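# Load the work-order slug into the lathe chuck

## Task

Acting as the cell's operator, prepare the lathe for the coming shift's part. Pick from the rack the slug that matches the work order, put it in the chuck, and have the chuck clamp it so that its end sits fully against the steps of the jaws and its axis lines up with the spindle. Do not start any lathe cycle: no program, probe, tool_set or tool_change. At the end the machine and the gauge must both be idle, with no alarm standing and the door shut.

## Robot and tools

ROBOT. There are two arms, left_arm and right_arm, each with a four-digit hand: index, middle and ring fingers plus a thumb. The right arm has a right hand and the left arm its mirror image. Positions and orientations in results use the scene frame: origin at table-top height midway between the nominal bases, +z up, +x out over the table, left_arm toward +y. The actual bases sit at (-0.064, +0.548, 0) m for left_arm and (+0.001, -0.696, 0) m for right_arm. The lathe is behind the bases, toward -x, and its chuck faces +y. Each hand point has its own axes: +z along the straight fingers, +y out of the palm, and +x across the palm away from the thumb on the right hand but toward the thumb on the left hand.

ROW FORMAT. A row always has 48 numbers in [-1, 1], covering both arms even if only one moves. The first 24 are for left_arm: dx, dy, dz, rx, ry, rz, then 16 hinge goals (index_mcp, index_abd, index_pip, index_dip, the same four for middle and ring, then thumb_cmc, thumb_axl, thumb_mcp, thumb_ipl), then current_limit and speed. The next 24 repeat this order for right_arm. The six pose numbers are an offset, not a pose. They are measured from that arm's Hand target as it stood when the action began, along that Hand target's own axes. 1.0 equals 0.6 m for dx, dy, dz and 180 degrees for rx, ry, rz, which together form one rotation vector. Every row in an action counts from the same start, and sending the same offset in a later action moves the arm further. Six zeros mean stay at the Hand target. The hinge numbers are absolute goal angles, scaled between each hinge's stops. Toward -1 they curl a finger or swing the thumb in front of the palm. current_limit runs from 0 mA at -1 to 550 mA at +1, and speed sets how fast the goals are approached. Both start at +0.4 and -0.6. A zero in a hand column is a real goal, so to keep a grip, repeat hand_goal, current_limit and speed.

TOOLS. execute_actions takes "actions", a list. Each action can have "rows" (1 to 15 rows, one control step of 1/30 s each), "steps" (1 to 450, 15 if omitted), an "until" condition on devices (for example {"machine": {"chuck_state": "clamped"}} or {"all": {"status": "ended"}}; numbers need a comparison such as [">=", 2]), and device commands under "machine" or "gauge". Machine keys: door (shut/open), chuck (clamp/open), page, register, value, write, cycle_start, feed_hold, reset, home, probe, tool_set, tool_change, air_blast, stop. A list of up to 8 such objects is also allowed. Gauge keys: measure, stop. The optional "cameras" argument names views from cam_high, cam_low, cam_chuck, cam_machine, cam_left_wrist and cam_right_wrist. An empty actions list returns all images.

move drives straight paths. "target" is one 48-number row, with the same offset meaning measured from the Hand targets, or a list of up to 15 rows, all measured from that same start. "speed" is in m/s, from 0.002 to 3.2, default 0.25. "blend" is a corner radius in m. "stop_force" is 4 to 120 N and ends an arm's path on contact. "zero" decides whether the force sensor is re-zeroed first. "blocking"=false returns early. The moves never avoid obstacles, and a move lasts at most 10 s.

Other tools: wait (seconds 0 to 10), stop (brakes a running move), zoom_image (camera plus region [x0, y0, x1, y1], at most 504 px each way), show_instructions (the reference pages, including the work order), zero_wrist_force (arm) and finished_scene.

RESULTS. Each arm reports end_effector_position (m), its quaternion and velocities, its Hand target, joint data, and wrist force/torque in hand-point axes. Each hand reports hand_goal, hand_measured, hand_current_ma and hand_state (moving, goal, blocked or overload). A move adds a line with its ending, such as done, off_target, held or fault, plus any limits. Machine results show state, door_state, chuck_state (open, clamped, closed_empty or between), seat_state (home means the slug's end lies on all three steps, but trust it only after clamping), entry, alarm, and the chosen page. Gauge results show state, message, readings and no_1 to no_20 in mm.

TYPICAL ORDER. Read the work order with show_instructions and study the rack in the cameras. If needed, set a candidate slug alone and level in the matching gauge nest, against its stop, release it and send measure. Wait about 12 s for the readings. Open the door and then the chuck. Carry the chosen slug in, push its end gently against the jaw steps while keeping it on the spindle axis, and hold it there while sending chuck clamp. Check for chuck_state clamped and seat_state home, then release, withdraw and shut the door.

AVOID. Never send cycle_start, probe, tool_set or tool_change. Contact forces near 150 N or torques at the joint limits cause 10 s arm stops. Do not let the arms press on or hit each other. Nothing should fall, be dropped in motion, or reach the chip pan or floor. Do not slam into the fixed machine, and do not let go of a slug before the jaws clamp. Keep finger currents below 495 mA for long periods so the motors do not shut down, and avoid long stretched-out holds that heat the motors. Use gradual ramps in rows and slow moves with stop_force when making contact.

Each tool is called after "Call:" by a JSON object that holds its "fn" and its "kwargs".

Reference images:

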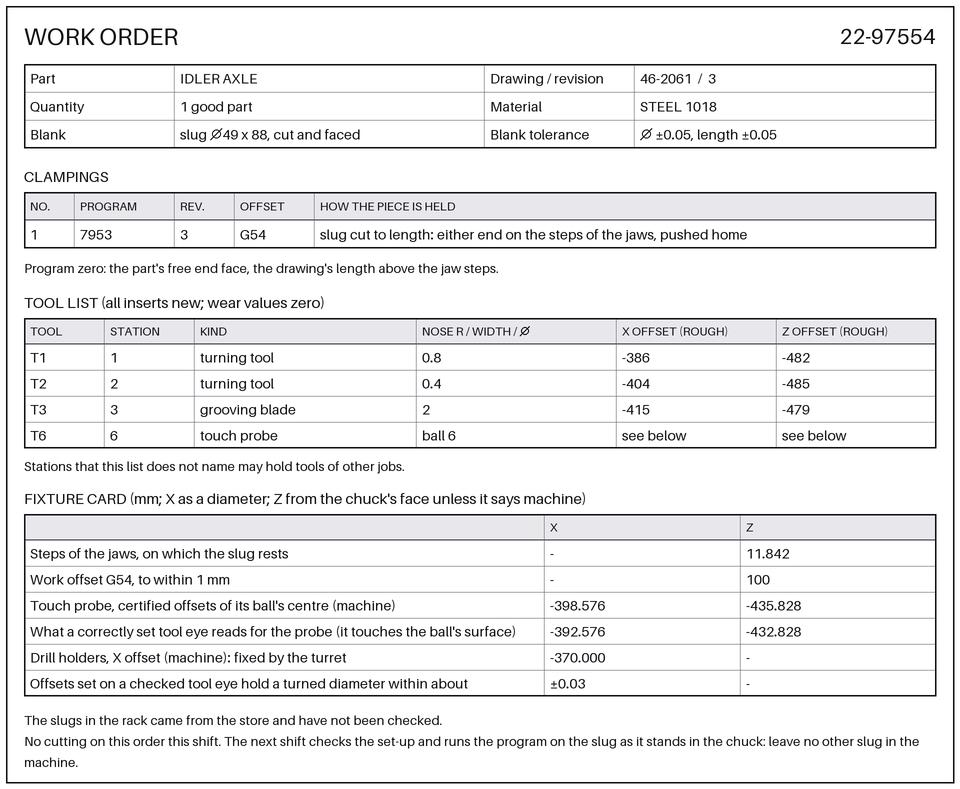

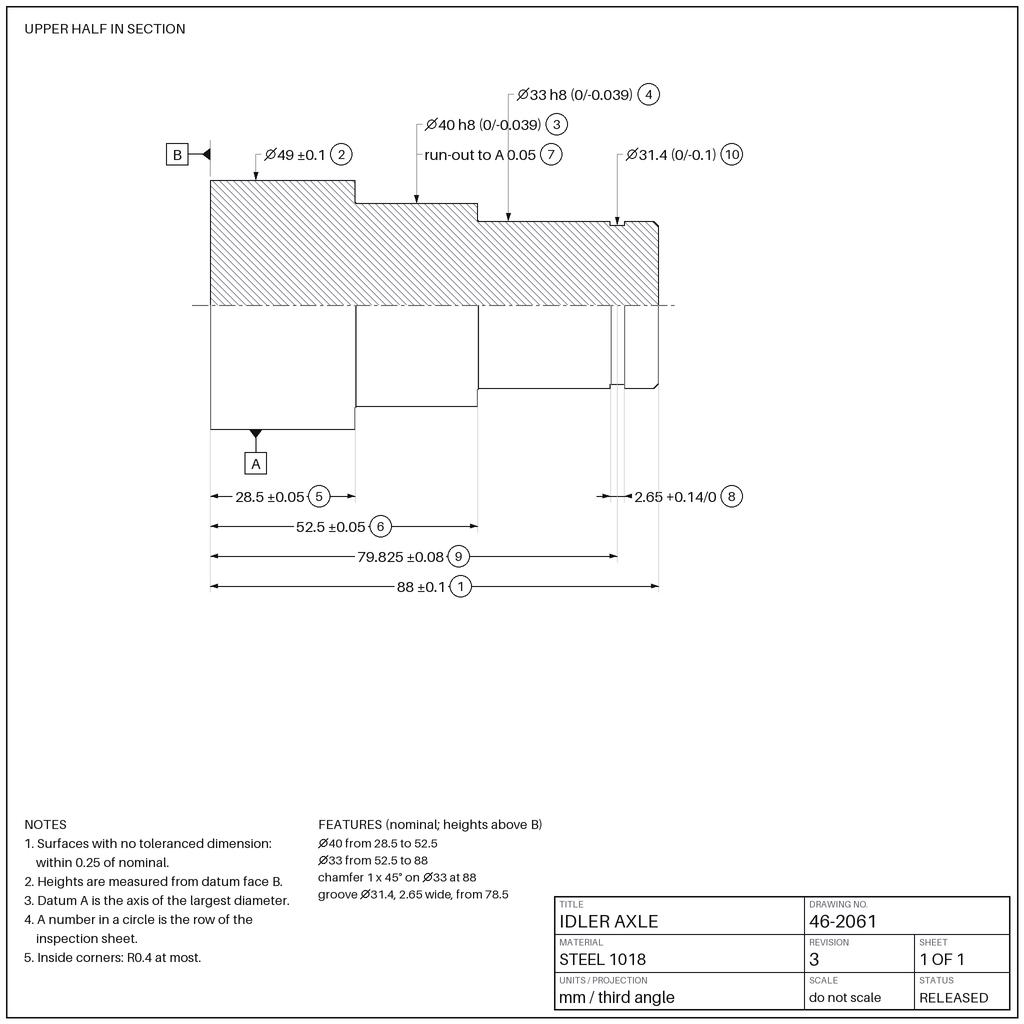

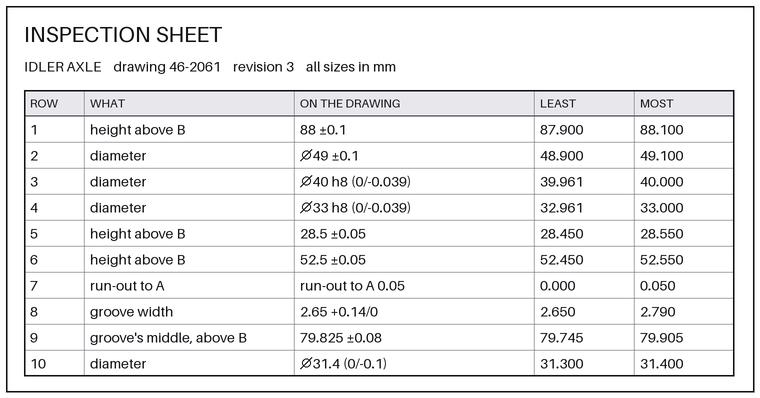

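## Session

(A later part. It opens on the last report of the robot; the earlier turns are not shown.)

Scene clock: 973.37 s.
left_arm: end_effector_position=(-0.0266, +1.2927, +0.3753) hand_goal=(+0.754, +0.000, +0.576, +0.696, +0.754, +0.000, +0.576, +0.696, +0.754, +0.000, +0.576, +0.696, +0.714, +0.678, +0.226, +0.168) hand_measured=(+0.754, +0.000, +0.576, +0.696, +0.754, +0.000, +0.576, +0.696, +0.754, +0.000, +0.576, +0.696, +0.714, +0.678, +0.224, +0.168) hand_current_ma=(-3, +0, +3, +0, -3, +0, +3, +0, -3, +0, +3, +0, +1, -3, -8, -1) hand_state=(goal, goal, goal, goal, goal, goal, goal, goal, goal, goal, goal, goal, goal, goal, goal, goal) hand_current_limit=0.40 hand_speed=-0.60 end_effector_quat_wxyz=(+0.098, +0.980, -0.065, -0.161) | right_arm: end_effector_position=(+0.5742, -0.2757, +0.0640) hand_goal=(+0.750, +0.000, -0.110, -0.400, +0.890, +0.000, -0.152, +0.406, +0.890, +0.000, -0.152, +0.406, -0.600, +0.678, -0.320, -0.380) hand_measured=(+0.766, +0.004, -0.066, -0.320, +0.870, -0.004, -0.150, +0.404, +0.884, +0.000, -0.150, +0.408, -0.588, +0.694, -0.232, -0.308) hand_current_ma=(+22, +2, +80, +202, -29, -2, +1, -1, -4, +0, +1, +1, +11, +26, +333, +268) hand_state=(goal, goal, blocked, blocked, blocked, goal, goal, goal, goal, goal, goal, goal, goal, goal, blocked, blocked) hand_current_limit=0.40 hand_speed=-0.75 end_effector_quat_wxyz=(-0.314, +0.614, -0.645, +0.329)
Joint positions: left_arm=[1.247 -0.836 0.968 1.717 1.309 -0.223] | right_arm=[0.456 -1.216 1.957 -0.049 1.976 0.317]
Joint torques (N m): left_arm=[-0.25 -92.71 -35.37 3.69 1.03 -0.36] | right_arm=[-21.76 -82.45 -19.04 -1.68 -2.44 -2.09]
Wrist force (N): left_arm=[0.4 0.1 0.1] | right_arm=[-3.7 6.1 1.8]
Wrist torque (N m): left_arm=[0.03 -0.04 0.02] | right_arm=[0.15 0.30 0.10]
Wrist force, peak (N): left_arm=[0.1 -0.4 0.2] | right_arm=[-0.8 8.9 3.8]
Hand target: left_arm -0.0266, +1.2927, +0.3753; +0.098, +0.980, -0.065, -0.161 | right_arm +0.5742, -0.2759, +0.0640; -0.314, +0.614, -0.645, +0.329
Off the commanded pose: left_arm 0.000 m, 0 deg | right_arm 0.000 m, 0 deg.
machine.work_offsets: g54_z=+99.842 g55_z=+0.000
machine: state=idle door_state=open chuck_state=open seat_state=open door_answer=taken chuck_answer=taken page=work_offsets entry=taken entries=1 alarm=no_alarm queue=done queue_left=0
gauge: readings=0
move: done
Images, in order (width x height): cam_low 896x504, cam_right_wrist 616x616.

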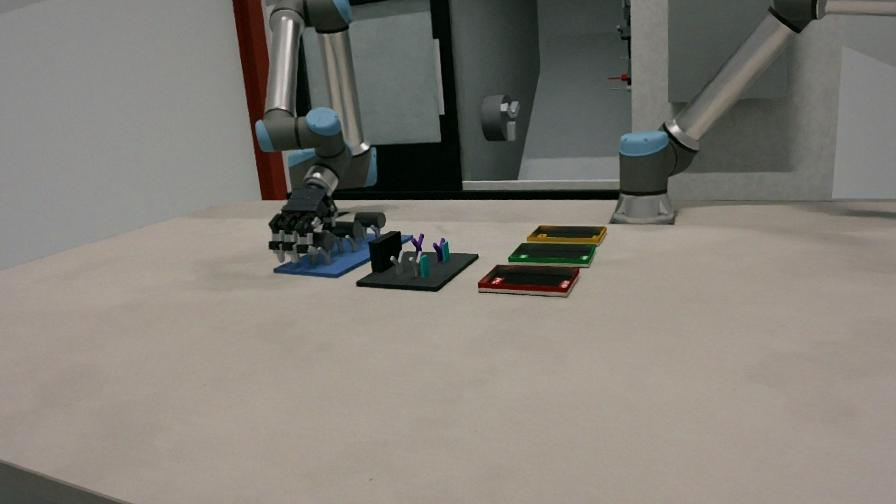

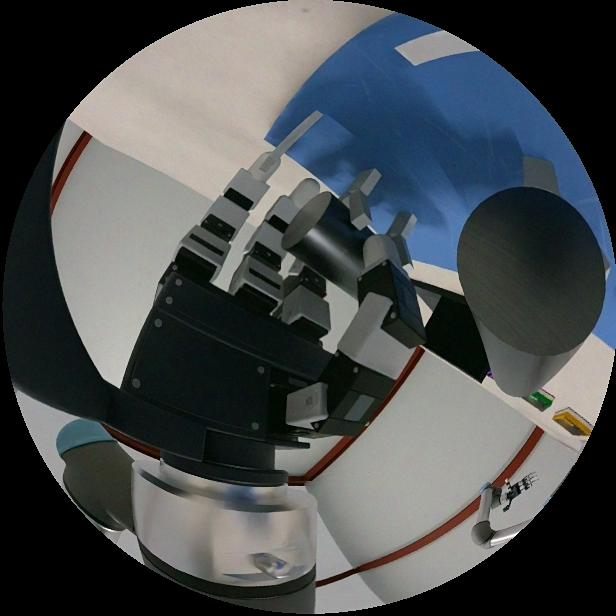

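Call:
{"fn": "execute_actions", "kwargs": {"actions": [{"rows":[[0,0,0,0,0,0,0.754,0,0.576,0.696,0.754,0,0.576,0.696,0.754,0,0.576,0.696,0.714,0.678,0.226,0.168,0.4,-0.6, 0,0,0,0,0,0,0.82,0,0.0,-0.15,0.89,0,-0.1,0.1,0.89,0,-0.153,0.406,-0.60,0.678,-0.17,-0.2,0.5,-0.8]],"steps":50},{"rows":[[0,0,0,0,0,0,0.754,0,0.576,0.696,0.754,0,0.576,0.696,0.754,0,0.576,0.696,0.714,0.678,0.226,0.168,0.4,-0.6, -0.0067,0,0,0,0,0,0.84,0,-0.05,0.0,0.84,0,-0.05,0.0,0.89,0,-0.153,0.406,-0.60,0.678,-0.15,-0.15,0.5,-0.6]],"steps":45},{"rows":[[0,0,0,0,0,0,0.754,0,0.576,0.696,0.754,0,0.576,0.696,0.754,0,0.576,0.696,0.714,0.678,0.226,0.168,0.4,-0.6, 0,0,0,0,0,0,0.80,0,-0.026,-0.25,0.80,0,-0.026,-0.25,0.89,0,-0.153,0.406,-0.61,0.678,-0.2,-0.25,0.5,-0.6]],"steps":45},{"rows":[[0,0,0,0,0,0,0.754,0,0.576,0.696,0.754,0,0.576,0.696,0.754,0,0.576,0.696,0.714,0.678,0.226,0.168,0.4,-0.6, 0,0,0,0,0,0,0.75,0,-0.11,-0.46,0.78,0,-0.06,-0.44,0.89,0,-0.153,0.406,-0.61,0.678,-0.34,-0.44,0.5,-0.75]],"steps":60}], "cameras": ["cam_right_wrist","cam_low"]}}

Call:
{"fn": "zoom_image", "kwargs": {"camera": "cam_right_wrist", "region": [240, 60, 540, 360]}}

Call:
{"fn": "zoom_image", "kwargs": {"camera": "cam_low", "region": [270, 190, 350, 270]}}

Scene clock: 991.80 s.
left_arm: end_effector_position=(-0.0266, +1.2927, +0.3753) hand_goal=(+0.754, +0.000, +0.576, +0.696, +0.754, +0.000, +0.576, +0.696, +0.754, +0.000, +0.576, +0.696, +0.714, +0.678, +0.226, +0.168) hand_measured=(+0.754, +0.000, +0.576, +0.696, +0.754, +0.000, +0.576, +0.696, +0.754, +0.000, +0.576, +0.696, +0.714, +0.678, +0.224, +0.168) hand_current_ma=(-3, +0, +3, +0, -3, +0, +3, +0, -3, +0, +3, +0, +1, -3, -8, -1) hand_state=(goal, goal, goal, goal, goal, goal, goal, goal, goal, goal, goal, goal, goal, goal, goal, goal) hand_current_limit=0.40 hand_speed=-0.60 end_effector_quat_wxyz=(+0.098, +0.980, -0.065, -0.161) | right_arm: end_effector_position=(+0.5744, -0.2718, +0.0640) hand_goal=(+0.750, +0.000, -0.110, -0.460, +0.780, +0.000, -0.060, -0.440, +0.890, +0.000, -0.152, +0.406, -0.610, +0.678, -0.340, -0.440) hand_measured=(+0.760, +0.002, -0.058, -0.344, +0.790, -0.004, -0.036, -0.402, +0.884, +0.000, -0.150, +0.408, -0.610, +0.676, -0.230, -0.364) hand_current_ma=(+9, +1, +109, +346, +10, -2, +33, +67, -4, +0, +1, +1, +0, -1, +412, +286) hand_state=(goal, goal, blocked, blocked, goal, goal, blocked, blocked, goal, goal, goal, goal, goal, goal, blocked, blocked) hand_current_limit=0.50 hand_speed=-0.75 end_effector_quat_wxyz=(-0.314, +0.614, -0.645, +0.329)
Joint positions: left_arm=[1.247 -0.836 0.968 1.717 1.309 -0.223] | right_arm=[0.462 -1.212 1.951 -0.046 1.98 0.321]
Joint torques (N m): left_arm=[-1.33 -95.03 -35.49 3.73 0.95 -0.49] | right_arm=[8 -85.19 -39.93 -1.14 4.69 1.78]
Wrist force (N): left_arm=[-0.1 0.0 0.0] | right_arm=[0.8 9.7 4.8]
Wrist torque (N m): left_arm=[0.03 0.03 -0.02] | right_arm=[-0.04 0.41 -0.16]
Wrist force, peak (N): left_arm=[0.4 -0.3 0.4] | right_arm=[0.6 9.6 7.3]
Hand target: left_arm -0.0266, +1.2927, +0.3753; +0.098, +0.980, -0.065, -0.161 | right_arm +0.5744, -0.2718, +0.0640; -0.314, +0.614, -0.645, +0.329
Off the commanded pose: left_arm 0.000 m, 0 deg | right_arm 0.000 m, 0 deg.
machine.work_offsets: g54_z=+99.842 g55_z=+0.000
machine: state=idle door_state=open chuck_state=open seat_state=open door_answer=taken chuck_answer=taken page=work_offsets entry=taken entries=1 alarm=no_alarm queue=done queue_left=0
gauge: readings=0
Images, in order (width x height): cam_low 896x504, cam_right_wrist 616x616.

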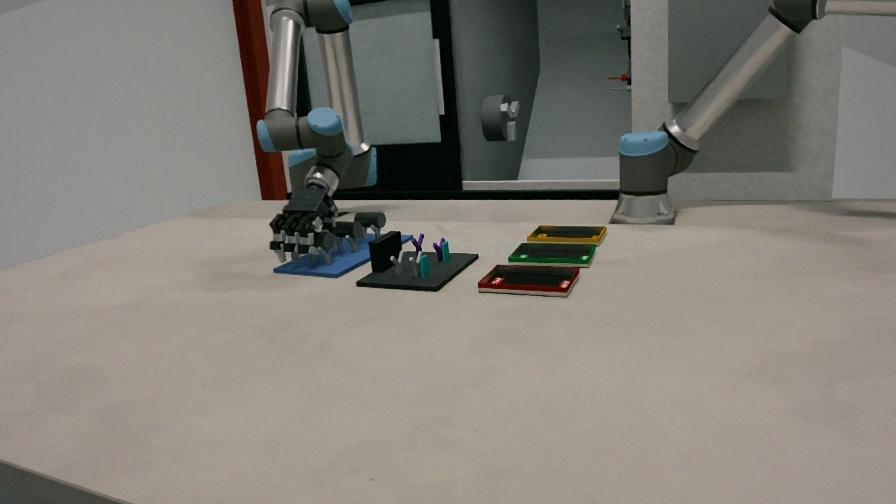

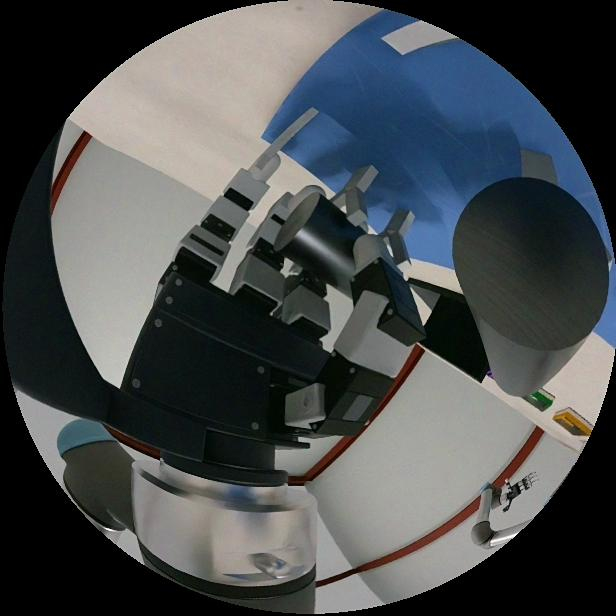

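Scaled by 1.680 from the camera's 616x616 image, which has a finer 880x880 frame.

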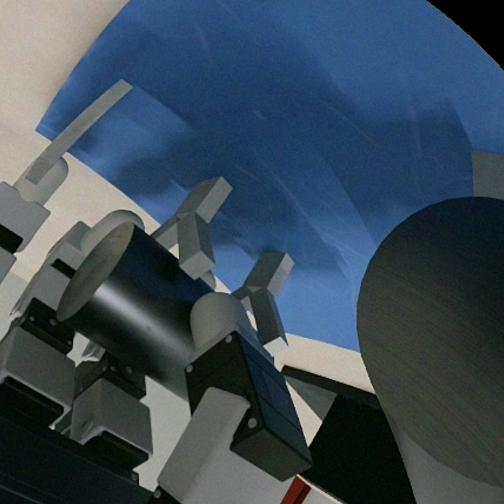

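Scaled by 6.300 from the camera's 896x504 image, which has a finer 1280x720 frame.

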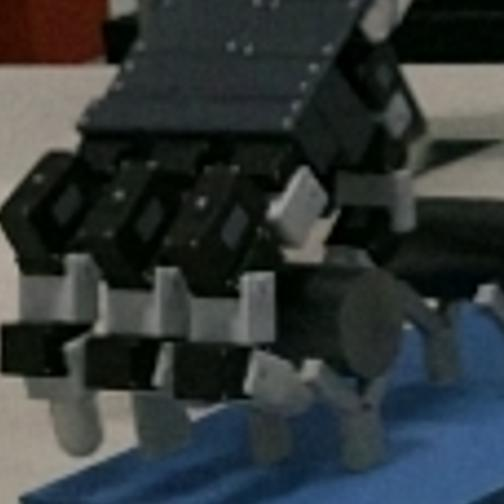

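Call:
{"fn": "move", "kwargs": {"target": [0,0,0,0,0,0,0.754,0,0.576,0.696,0.754,0,0.576,0.696,0.754,0,0.576,0.696,0.714,0.678,0.226,0.168,0.4,-0.6, 0,-0.0121,-0.0088,0,0,0,0.75,0,-0.11,-0.46,0.78,0,-0.06,-0.44,0.89,0,-0.153,0.406,-0.61,0.678,-0.34,-0.44,0.5,-0.75], "speed": 0.02, "cameras": ["cam_right_wrist","cam_low"]}}

Call:
{"fn": "zoom_image", "kwargs": {"camera": "cam_right_wrist", "region": [240, 60, 540, 360]}}

Call:
{"fn": "zoom_image", "kwargs": {"camera": "cam_low", "region": [270, 190, 350, 270]}}

Scene clock: 997.50 s.
left_arm: end_effector_position=(-0.0266, +1.2927, +0.3753) hand_goal=(+0.754, +0.000, +0.576, +0.696, +0.754, +0.000, +0.576, +0.696, +0.754, +0.000, +0.576, +0.696, +0.714, +0.678, +0.226, +0.168) hand_measured=(+0.754, +0.000, +0.576, +0.696, +0.754, +0.000, +0.576, +0.696, +0.754, +0.000, +0.576, +0.696, +0.714, +0.678, +0.224, +0.168) hand_current_ma=(-3, +0, +3, +0, -3, +0, +3, +0, -3, +0, +3, +0, +1, -3, -8, -1) hand_state=(goal, goal, goal, goal, goal, goal, goal, goal, goal, goal, goal, goal, goal, goal, goal, goal) hand_current_limit=0.40 hand_speed=-0.60 end_effector_quat_wxyz=(+0.098, +0.980, -0.065, -0.161) | right_arm: end_effector_position=(+0.5744, -0.2719, +0.0729) hand_goal=(+0.750, +0.000, -0.110, -0.460, +0.780, +0.000, -0.060, -0.440, +0.890, +0.000, -0.152, +0.406, -0.610, +0.678, -0.340, -0.440) hand_measured=(+0.762, +0.000, -0.046, -0.344, +0.788, -0.004, -0.034, -0.404, +0.884, +0.000, -0.150, +0.408, -0.608, +0.682, -0.230, -0.378) hand_current_ma=(+12, +0, +141, +346, +7, -2, +37, +60, -4, +0, +1, +1, +1, +3, +412, +213) hand_state=(goal, goal, blocked, blocked, goal, goal, blocked, blocked, goal, goal, goal, goal, goal, goal, blocked, blocked) hand_current_limit=0.50 hand_speed=-0.75 end_effector_quat_wxyz=(-0.314, +0.614, -0.645, +0.329)
Joint positions: left_arm=[1.247 -0.836 0.968 1.717 1.309 -0.223] | right_arm=[0.462 -1.222 1.945 -0.03 1.98 0.321]
Joint torques (N m): left_arm=[0.19 -96 -35.04 3.63 0.7 0.07] | right_arm=[-12.43 -85.89 -52.03 2.59 4.58 1.26]
Wrist force (N): left_arm=[0.0 0.1 -0.1] | right_arm=[0.9 9.5 8.6]
Wrist torque (N m): left_arm=[0.04 0.01 -0.01] | right_arm=[-0.12 0.48 -0.13]
Wrist force, peak (N): left_arm=[0.3 0.0 0.5] | right_arm=[1.0 9.8 9.0]
Hand target: left_arm -0.0266, +1.2927, +0.3753; +0.098, +0.980, -0.065, -0.161 | right_arm +0.5744, -0.2719, +0.0730; -0.314, +0.614, -0.645, +0.329
Off the commanded pose: left_arm 0.000 m, 0 deg | right_arm 0.000 m, 0 deg.
machine.work_offsets: g54_z=+99.842 g55_z=+0.000
machine: state=idle door_state=open chuck_state=open seat_state=open door_answer=taken chuck_answer=taken page=work_offsets entry=taken entries=1 alarm=no_alarm queue=done queue_left=0
gauge: readings=0
move: done
Images, in order (width x height): cam_low 896x504, cam_right_wrist 616x616.

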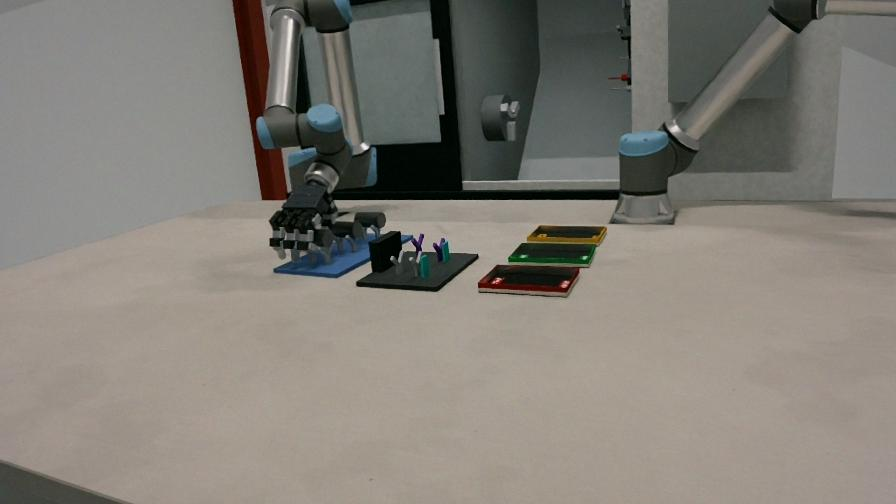

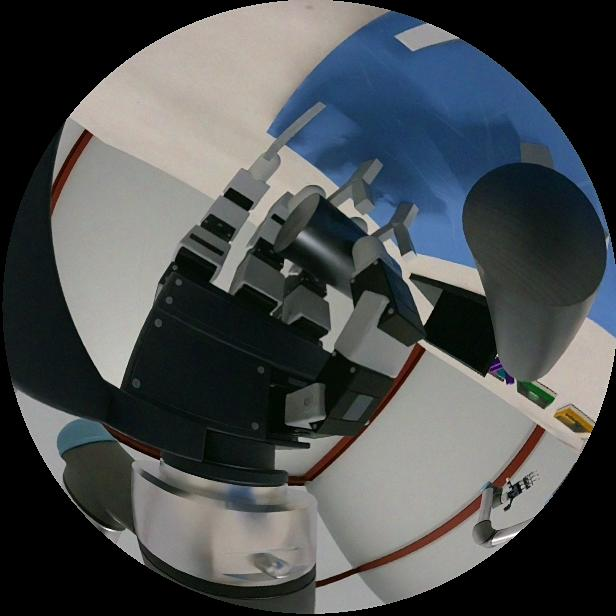

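Scaled by 1.680 from the camera's 616x616 image, which has a finer 880x880 frame.

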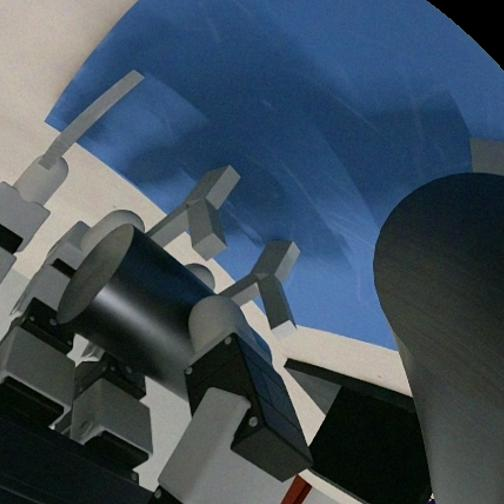

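Scaled by 6.300 from the camera's 896x504 image, which has a finer 1280x720 frame.

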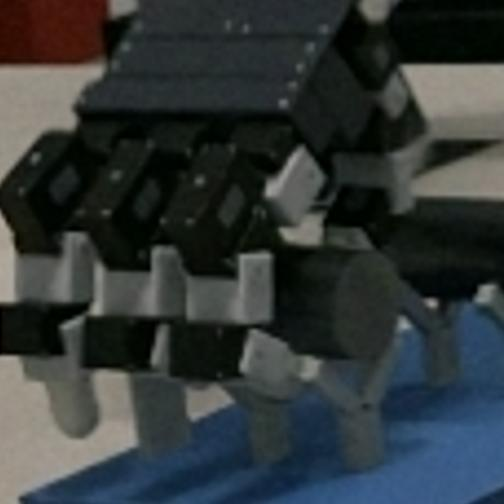

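Call:
{"fn": "move", "kwargs": {"target": [[0,0,0,0,0,0,0.754,0,0.576,0.696,0.754,0,0.576,0.696,0.754,0,0.576,0.696,0.714,0.678,0.226,0.168,0.4,-0.6, 0,-0.1308,-0.0951,0,0,0,0.75,0,-0.11,-0.46,0.78,0,-0.06,-0.44,0.89,0,-0.153,0.406,-0.61,0.678,-0.34,-0.44,0.5,-0.75],[0,0,0,0,0,0,0.754,0,0.576,0.696,0.754,0,0.576,0.696,0.754,0,0.576,0.696,0.714,0.678,0.226,0.168,0.4,-0.6, -0.5012,-0.17,-0.0412,0,-0.0121,-0.0088,0.75,0,-0.11,-0.46,0.78,0,-0.06,-0.44,0.89,0,-0.153,0.406,-0.61,0.678,-0.34,-0.44,0.5,-0.75]], "speed": [0.06,0.12], "blend": [0.02,0], "cameras": ["cam_right_wrist","cam_low","cam_high"]}}

Call:
{"fn": "zoom_image", "kwargs": {"camera": "cam_right_wrist", "region": [240, 60, 540, 360]}}

Call:
{"fn": "zoom_image", "kwargs": {"camera": "cam_low", "region": [340, 160, 500, 310]}}

Call:
{"fn": "zoom_image", "kwargs": {"camera": "cam_high", "region": [370, 200, 530, 320]}}

Scene clock: 1023.70 s.
left_arm: end_effector_position=(-0.0266, +1.2927, +0.3753) hand_goal=(+0.754, +0.000, +0.576, +0.696, +0.754, +0.000, +0.576, +0.696, +0.754, +0.000, +0.576, +0.696, +0.714, +0.678, +0.226, +0.168) hand_measured=(+0.754, +0.000, +0.576, +0.696, +0.754, +0.000, +0.576, +0.696, +0.754, +0.000, +0.576, +0.696, +0.714, +0.678, +0.224, +0.168) hand_current_ma=(-3, +0, +3, +0, -3, +0, +3, +0, -3, +0, +3, +0, +1, -3, -8, -1) hand_state=(goal, goal, goal, goal, goal, goal, goal, goal, goal, goal, goal, goal, goal, goal, goal, goal) hand_current_limit=0.40 hand_speed=-0.60 end_effector_quat_wxyz=(+0.098, +0.980, -0.065, -0.161) | right_arm: end_effector_position=(+0.6284, +0.0264, +0.1705) hand_goal=(+0.750, +0.000, -0.110, -0.460, +0.780, +0.000, -0.060, -0.440, +0.890, +0.000, -0.152, +0.406, -0.610, +0.678, -0.340, -0.440) hand_measured=(+0.762, +0.000, -0.044, -0.344, +0.788, -0.002, -0.034, -0.416, +0.884, +0.000, -0.150, +0.408, -0.606, +0.684, -0.230, -0.378) hand_current_ma=(+13, +0, +148, +346, +7, -1, +37, +33, -4, +0, +1, +1, +2, +7, +412, +208) hand_state=(goal, goal, blocked, blocked, goal, goal, blocked, blocked, goal, goal, goal, goal, goal, goal, blocked, blocked) hand_current_limit=0.50 hand_speed=-0.75 end_effector_quat_wxyz=(-0.322, +0.629, -0.630, +0.321)
Joint positions: left_arm=[1.247 -0.836 0.968 1.717 1.309 -0.223] | right_arm=[0.76 -0.909 1.258 0.437 2.166 0.513]
Joint torques (N m): left_arm=[-2.65 -94.5 -35.8 3.67 0.77 -0.23] | right_arm=[17.08 -85.81 -59.4 3.31 6.18 2.25]
Wrist force (N): left_arm=[0.2 0.0 0.3] | right_arm=[-1.0 9.4 8.2]
Wrist torque (N m): left_arm=[0.01 -0.01 0.01] | right_arm=[-0.08 0.54 -0.26]
Wrist force, peak (N): left_arm=[0.2 0.0 0.6] | right_arm=[0.7 10.4 9.1]
Hand target: left_arm -0.0266, +1.2927, +0.3753; +0.098, +0.980, -0.065, -0.161 | right_arm +0.6285, +0.0265, +0.1705; -0.322, +0.629, -0.630, +0.321
Off the commanded pose: left_arm 0.000 m, 0 deg | right_arm 0.000 m, 0 deg.
machine.work_offsets: g54_z=+99.842 g55_z=+0.000
machine: state=idle door_state=open chuck_state=open seat_state=open door_answer=taken chuck_answer=taken page=work_offsets entry=taken entries=1 alarm=no_alarm queue=done queue_left=0
gauge: readings=0
move: done
Images, in order (width x height): cam_high 896x504, cam_low 896x504, cam_right_wrist 616x616.

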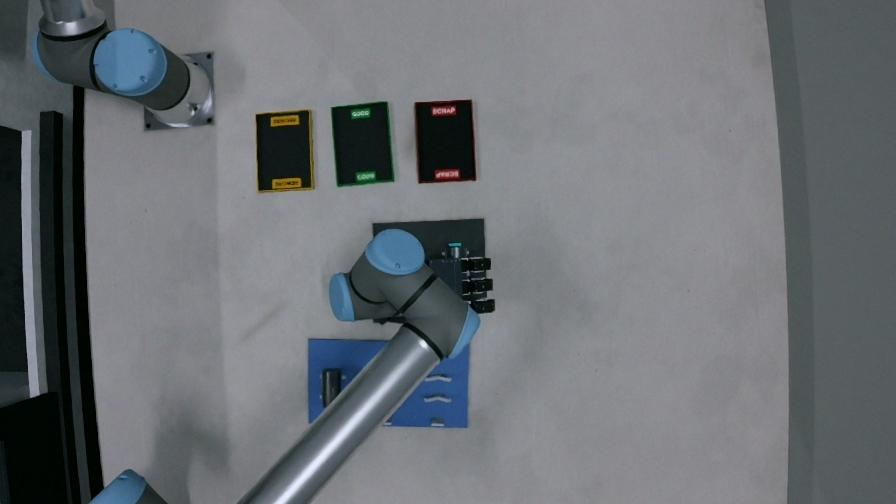

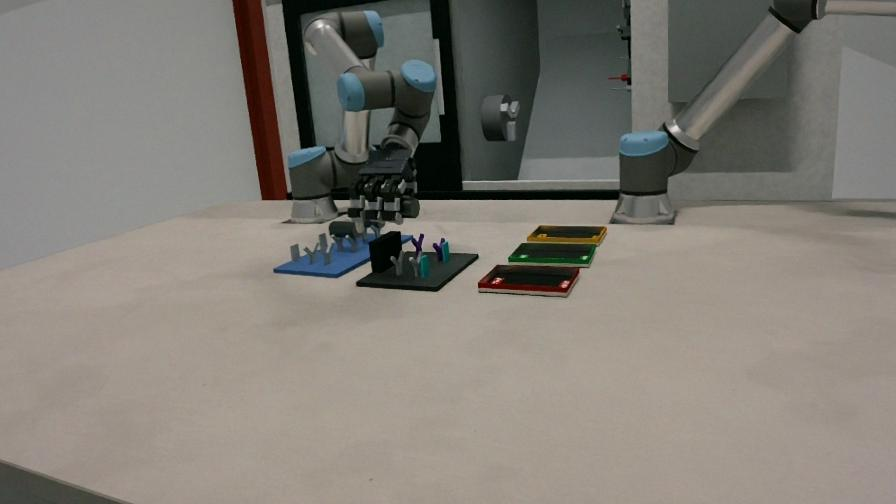

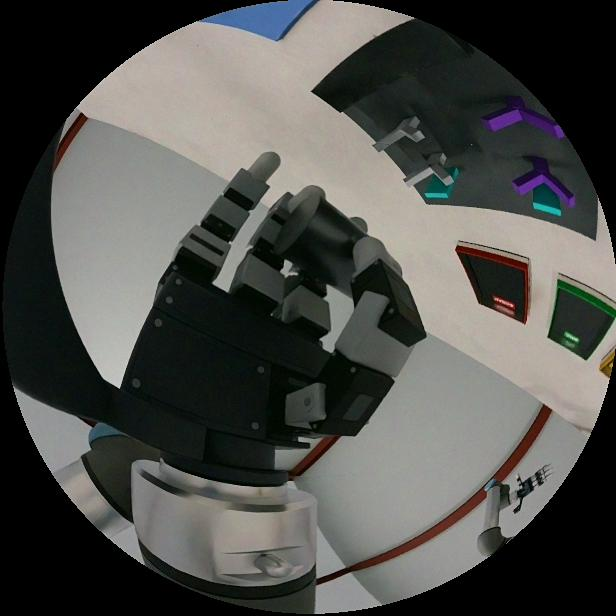

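Scaled by 1.680 from the camera's 616x616 image, which has a finer 880x880 frame.

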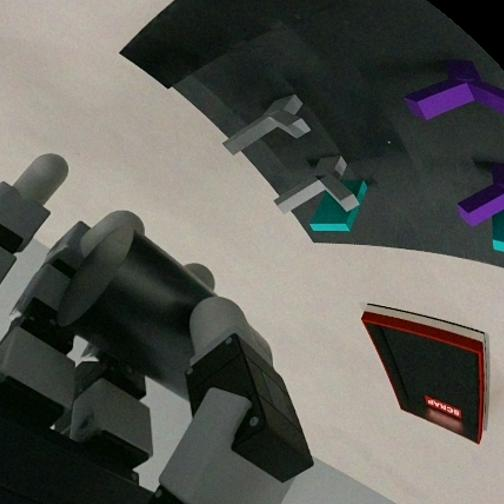

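Scaled by 3.150 from the camera's 896x504 image, which has a finer 1280x720 frame.

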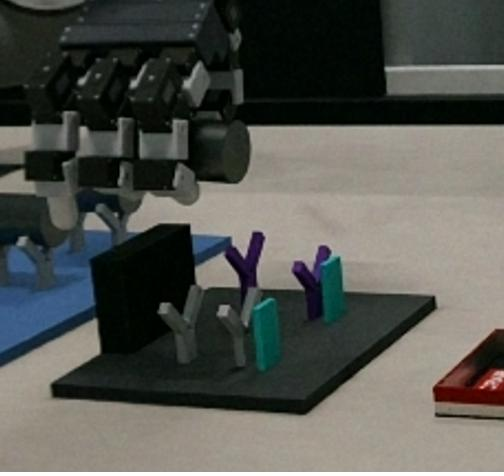

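Scaled by 3.150 from the camera's 896x504 image, which has a finer 1280x720 frame.

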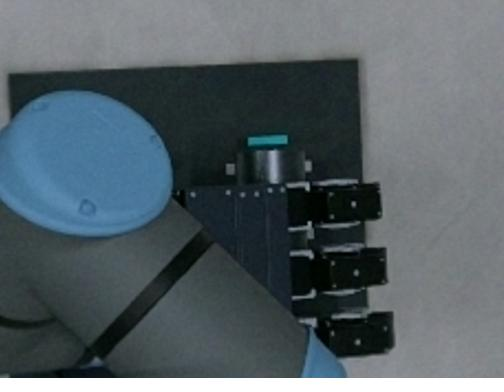

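Call:
{"fn": "move", "kwargs": {"target": [0,0,0,0,0,0,0.754,0,0.576,0.696,0.754,0,0.576,0.696,0.754,0,0.576,0.696,0.714,0.678,0.226,0.168,0.4,-0.6, 0,0.1213,0.0882,0,0,0,0.75,0,-0.11,-0.46,0.78,0,-0.06,-0.44,0.89,0,-0.153,0.406,-0.61,0.678,-0.34,-0.44,0.5,-0.75], "speed": 0.08, "cameras": ["cam_right_wrist","cam_low","cam_high"]}}

Call:
{"fn": "zoom_image", "kwargs": {"camera": "cam_low", "region": [350, 190, 450, 300]}}

Call:
{"fn": "zoom_image", "kwargs": {"camera": "cam_high", "region": [420, 220, 500, 300]}}

Call:
{"fn": "zoom_image", "kwargs": {"camera": "cam_right_wrist", "region": [240, 60, 540, 360]}}

Scene clock: 1036.47 s.
left_arm: end_effector_position=(-0.0266, +1.2927, +0.3753) hand_goal=(+0.754, +0.000, +0.576, +0.696, +0.754, +0.000, +0.576, +0.696, +0.754, +0.000, +0.576, +0.696, +0.714, +0.678, +0.226, +0.168) hand_measured=(+0.754, +0.000, +0.576, +0.696, +0.754, +0.000, +0.576, +0.696, +0.754, +0.000, +0.576, +0.696, +0.714, +0.678, +0.224, +0.168) hand_current_ma=(-3, +0, +3, +0, -3, +0, +3, +0, -3, +0, +3, +0, +1, -3, -8, -1) hand_state=(goal, goal, goal, goal, goal, goal, goal, goal, goal, goal, goal, goal, goal, goal, goal, goal) hand_current_limit=0.40 hand_speed=-0.60 end_effector_quat_wxyz=(+0.098, +0.980, -0.065, -0.161) | right_arm: end_effector_position=(+0.6287, +0.0266, +0.0807) hand_goal=(+0.750, +0.000, -0.110, -0.460, +0.780, +0.000, -0.060, -0.440, +0.890, +0.000, -0.152, +0.406, -0.610, +0.678, -0.340, -0.440) hand_measured=(+0.762, +0.000, -0.044, -0.344, +0.788, -0.002, -0.034, -0.416, +0.884, +0.000, -0.150, +0.408, -0.606, +0.684, -0.230, -0.380) hand_current_ma=(+14, +0, +149, +346, +7, -1, +37, +33, -4, +0, +1, +1, +2, +7, +412, +198) hand_state=(goal, goal, blocked, blocked, goal, goal, blocked, blocked, goal, goal, goal, goal, goal, goal, blocked, blocked) hand_current_limit=0.50 hand_speed=-0.75 end_effector_quat_wxyz=(-0.322, +0.629, -0.630, +0.321)
Joint positions: left_arm=[1.247 -0.836 0.968 1.717 1.309 -0.223] | right_arm=[0.76 -0.847 1.322 0.312 2.166 0.513]
Joint torques (N m): left_arm=[1.15 -96.57 -36.18 3.61 0.98 -0.28] | right_arm=[-13.81 -95.96 -30.82 -2.29 0.54 -1.83]
Wrist force (N): left_arm=[0.4 0.1 0.5] | right_arm=[-1.1 9.1 8.5]
Wrist torque (N m): left_arm=[0.00 -0.03 0.02] | right_arm=[-0.13 0.52 -0.23]
Wrist force, peak (N): left_arm=[0.4 -0.5 0.3] | right_arm=[-1.1 10.0 9.2]
Hand target: left_arm -0.0266, +1.2927, +0.3753; +0.098, +0.980, -0.065, -0.161 | right_arm +0.6287, +0.0266, +0.0805; -0.322, +0.629, -0.630, +0.321
Off the commanded pose: left_arm 0.000 m, 0 deg | right_arm 0.000 m, 0 deg.
machine.work_offsets: g54_z=+99.842 g55_z=+0.000
machine: state=idle door_state=open chuck_state=open seat_state=open door_answer=taken chuck_answer=taken page=work_offsets entry=taken entries=1 alarm=no_alarm queue=done queue_left=0
gauge: readings=0
move: done
Images, in order (width x height): cam_high 896x504, cam_low 896x504, cam_right_wrist 616x616.

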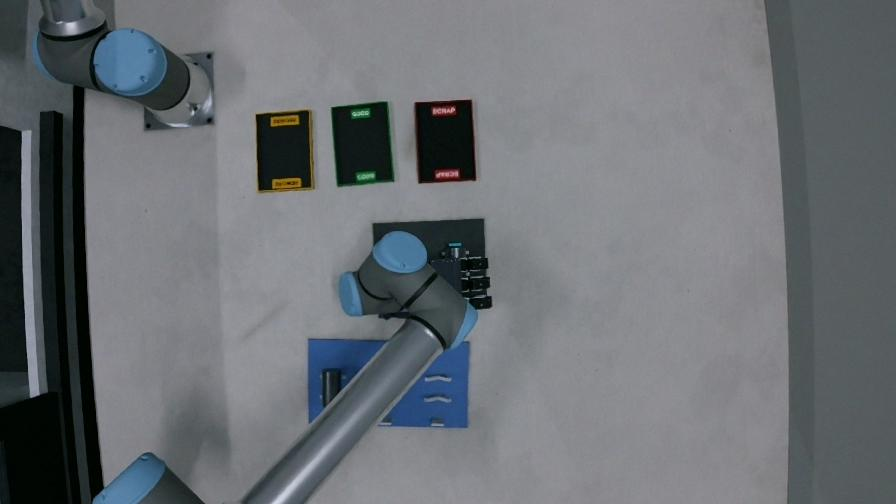

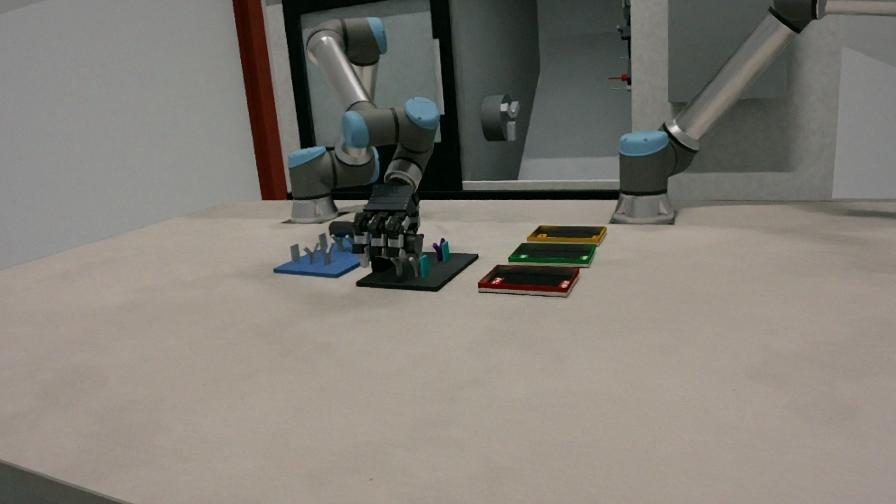

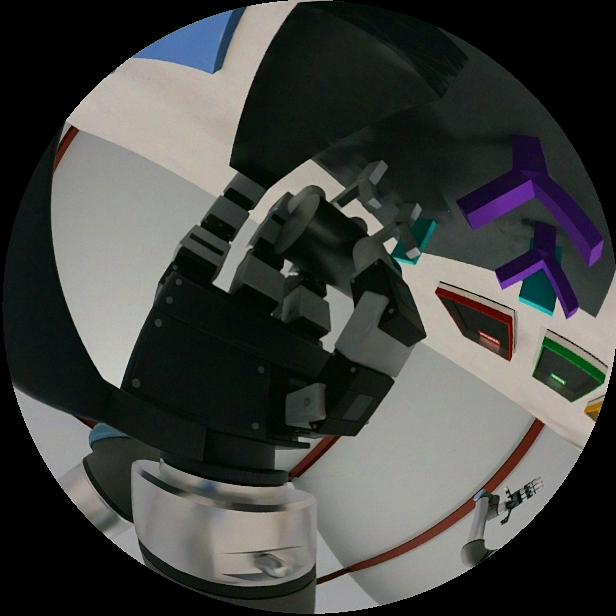

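Scaled by 4.582 from the camera's 896x504 image, which has a finer 1280x720 frame.

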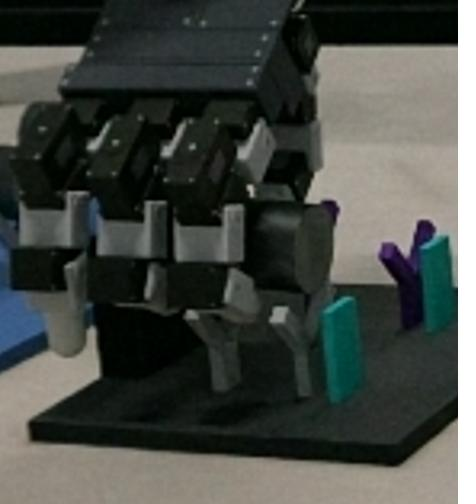

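Scaled by 6.300 from the camera's 896x504 image, which has a finer 1280x720 frame.

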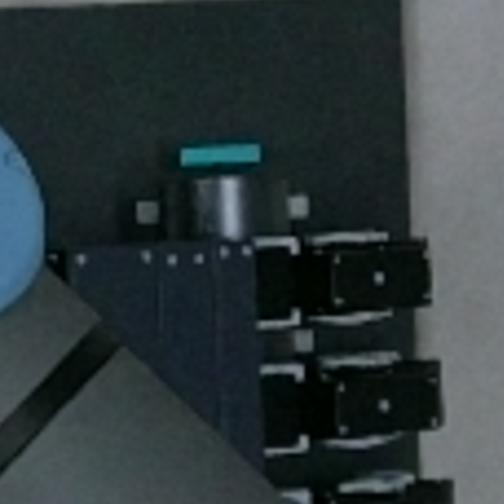

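Scaled by 1.680 from the camera's 616x616 image, which has a finer 880x880 frame.

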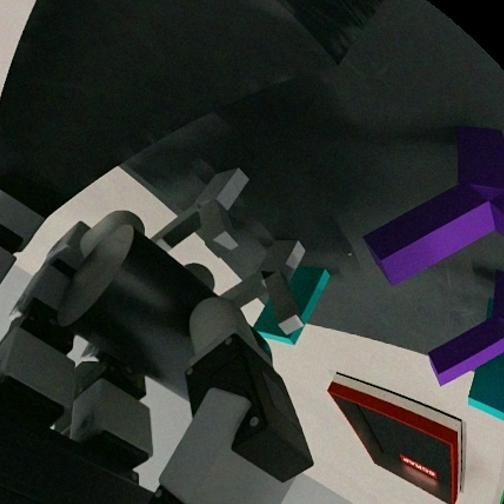

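Call:
{"fn": "move", "kwargs": {"target": [0,0,0,0,0,0,0.754,0,0.576,0.696,0.754,0,0.576,0.696,0.754,0,0.576,0.696,0.714,0.678,0.226,0.168,0.4,-0.6, 0,0.0404,0.0294,0,0,0,0.75,0,-0.11,-0.46,0.78,0,-0.06,-0.44,0.89,0,-0.153,0.406,-0.61,0.678,-0.34,-0.44,0.5,-0.75], "speed": 0.012, "stop_force": 4, "cameras": ["cam_right_wrist","cam_low","cam_high"]}}

Call:
{"fn": "zoom_image", "kwargs": {"camera": "cam_low", "region": [350, 190, 450, 300]}}

Call:
{"fn": "zoom_image", "kwargs": {"camera": "cam_high", "region": [420, 220, 500, 300]}}

Call:
{"fn": "zoom_image", "kwargs": {"camera": "cam_right_wrist", "region": [240, 60, 540, 360]}}

Scene clock: 1048.30 s.
left_arm: end_effector_position=(-0.0266, +1.2927, +0.3753) hand_goal=(+0.754, +0.000, +0.576, +0.696, +0.754, +0.000, +0.576, +0.696, +0.754, +0.000, +0.576, +0.696, +0.714, +0.678, +0.226, +0.168) hand_measured=(+0.754, +0.000, +0.576, +0.696, +0.754, +0.000, +0.576, +0.696, +0.754, +0.000, +0.576, +0.696, +0.714, +0.678, +0.224, +0.168) hand_current_ma=(-3, +0, +3, +0, -3, +0, +3, +0, -3, +0, +3, +0, +1, -3, -8, -1) hand_state=(goal, goal, goal, goal, goal, goal, goal, goal, goal, goal, goal, goal, goal, goal, goal, goal) hand_current_limit=0.40 hand_speed=-0.60 end_effector_quat_wxyz=(+0.098, +0.980, -0.065, -0.161) | right_arm: end_effector_position=(+0.6287, +0.0266, +0.0610) hand_goal=(+0.750, +0.000, -0.110, -0.460, +0.780, +0.000, -0.060, -0.440, +0.890, +0.000, -0.152, +0.406, -0.610, +0.678, -0.340, -0.440) hand_measured=(+0.770, +0.002, -0.044, -0.380, +0.790, -0.002, -0.026, -0.414, +0.884, +0.000, -0.150, +0.408, -0.610, +0.676, -0.230, -0.392) hand_current_ma=(+28, +0, +149, +200, +12, -1, +58, +40, -4, +0, +1, +1, +0, -1, +413, +142) hand_state=(goal, goal, blocked, blocked, goal, goal, blocked, blocked, goal, goal, goal, goal, goal, goal, blocked, blocked) hand_current_limit=0.50 hand_speed=-0.75 end_effector_quat_wxyz=(-0.322, +0.629, -0.630, +0.321)
Joint positions: left_arm=[1.247 -0.836 0.968 1.717 1.309 -0.223] | right_arm=[0.76 -0.832 1.333 0.285 2.166 0.513]
Joint torques (N m): left_arm=[1.69 -95.11 -35.37 3.63 0.96 -0.47] | right_arm=[-13.18 -121.39 -56.25 2.7 -0.69 -2.13]
Wrist force (N): left_arm=[0.2 0.1 0.3] | right_arm=[-0.6 8.9 7.2]
Wrist torque (N m): left_arm=[0.02 -0.01 0.01] | right_arm=[-0.12 0.46 -0.18]
Wrist force, peak (N): left_arm=[-0.2 0.0 0.6] | right_arm=[-1.1 9.4 8.9]
Hand target: left_arm -0.0266, +1.2927, +0.3753; +0.098, +0.980, -0.065, -0.161 | right_arm +0.6287, +0.0266, +0.0610; -0.322, +0.629, -0.630, +0.321 (not the last commanded pose)
Off the commanded pose: left_arm 0.000 m, 0 deg | right_arm 0.010 m, 0 deg.
machine.work_offsets: g54_z=+99.842 g55_z=+0.000
machine: state=idle door_state=open chuck_state=open seat_state=open door_answer=taken chuck_answer=taken page=work_offsets entry=taken entries=1 alarm=no_alarm queue=done queue_left=0
gauge: readings=0
move: contact (right_arm)
Images, in order (width x height): cam_high 896x504, cam_low 896x504, cam_right_wrist 616x616.

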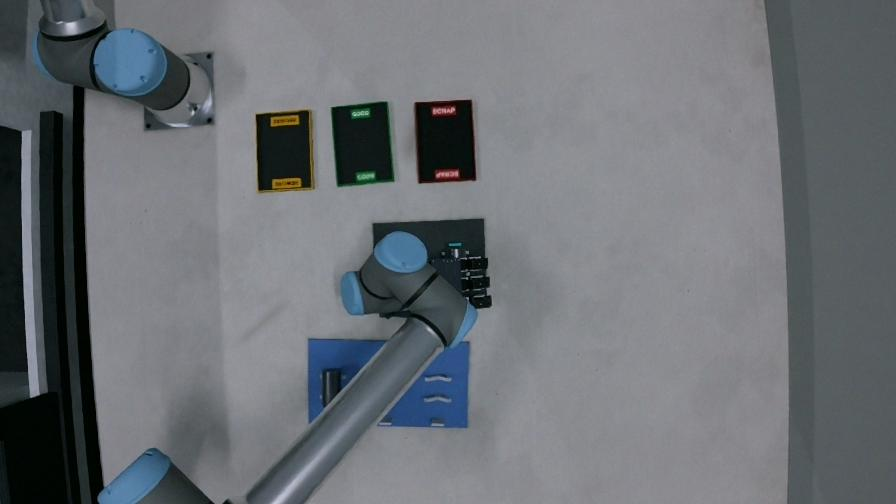

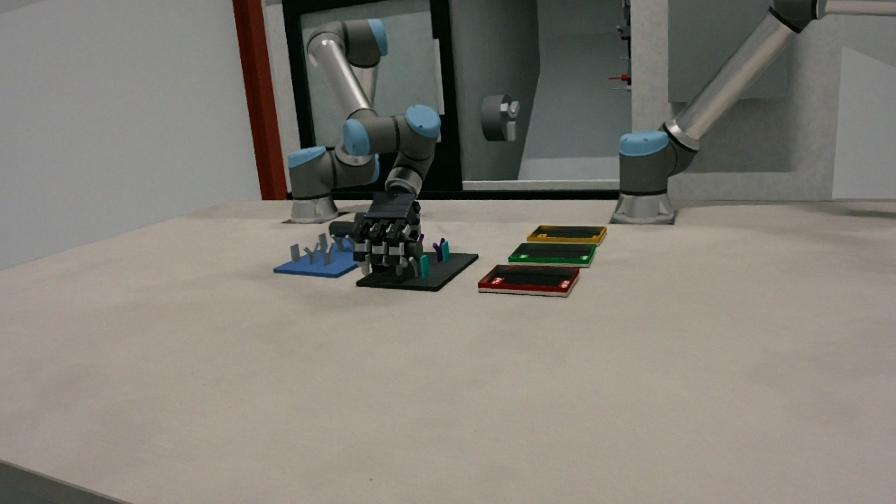

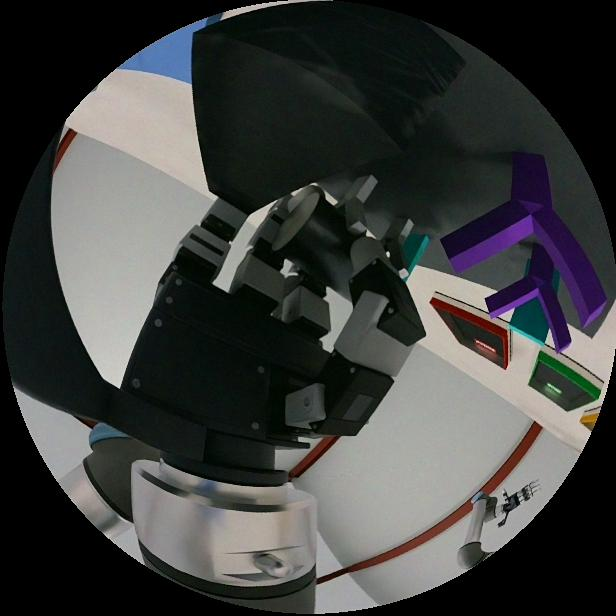

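Scaled by 4.582 from the camera's 896x504 image, which has a finer 1280x720 frame.

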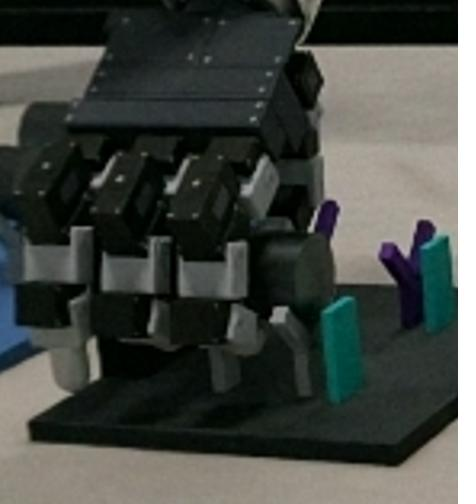

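Scaled by 6.300 from the camera's 896x504 image, which has a finer 1280x720 frame.

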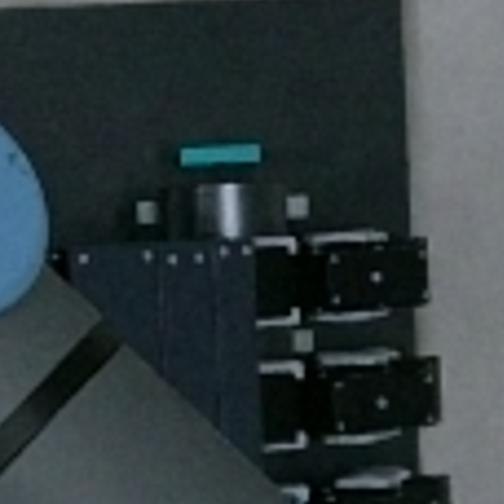

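Scaled by 1.680 from the camera's 616x616 image, which has a finer 880x880 frame.

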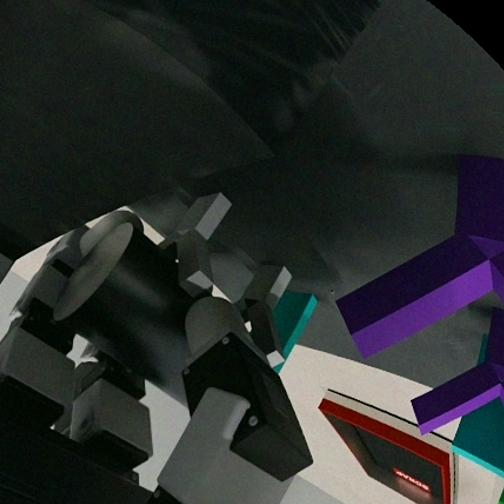

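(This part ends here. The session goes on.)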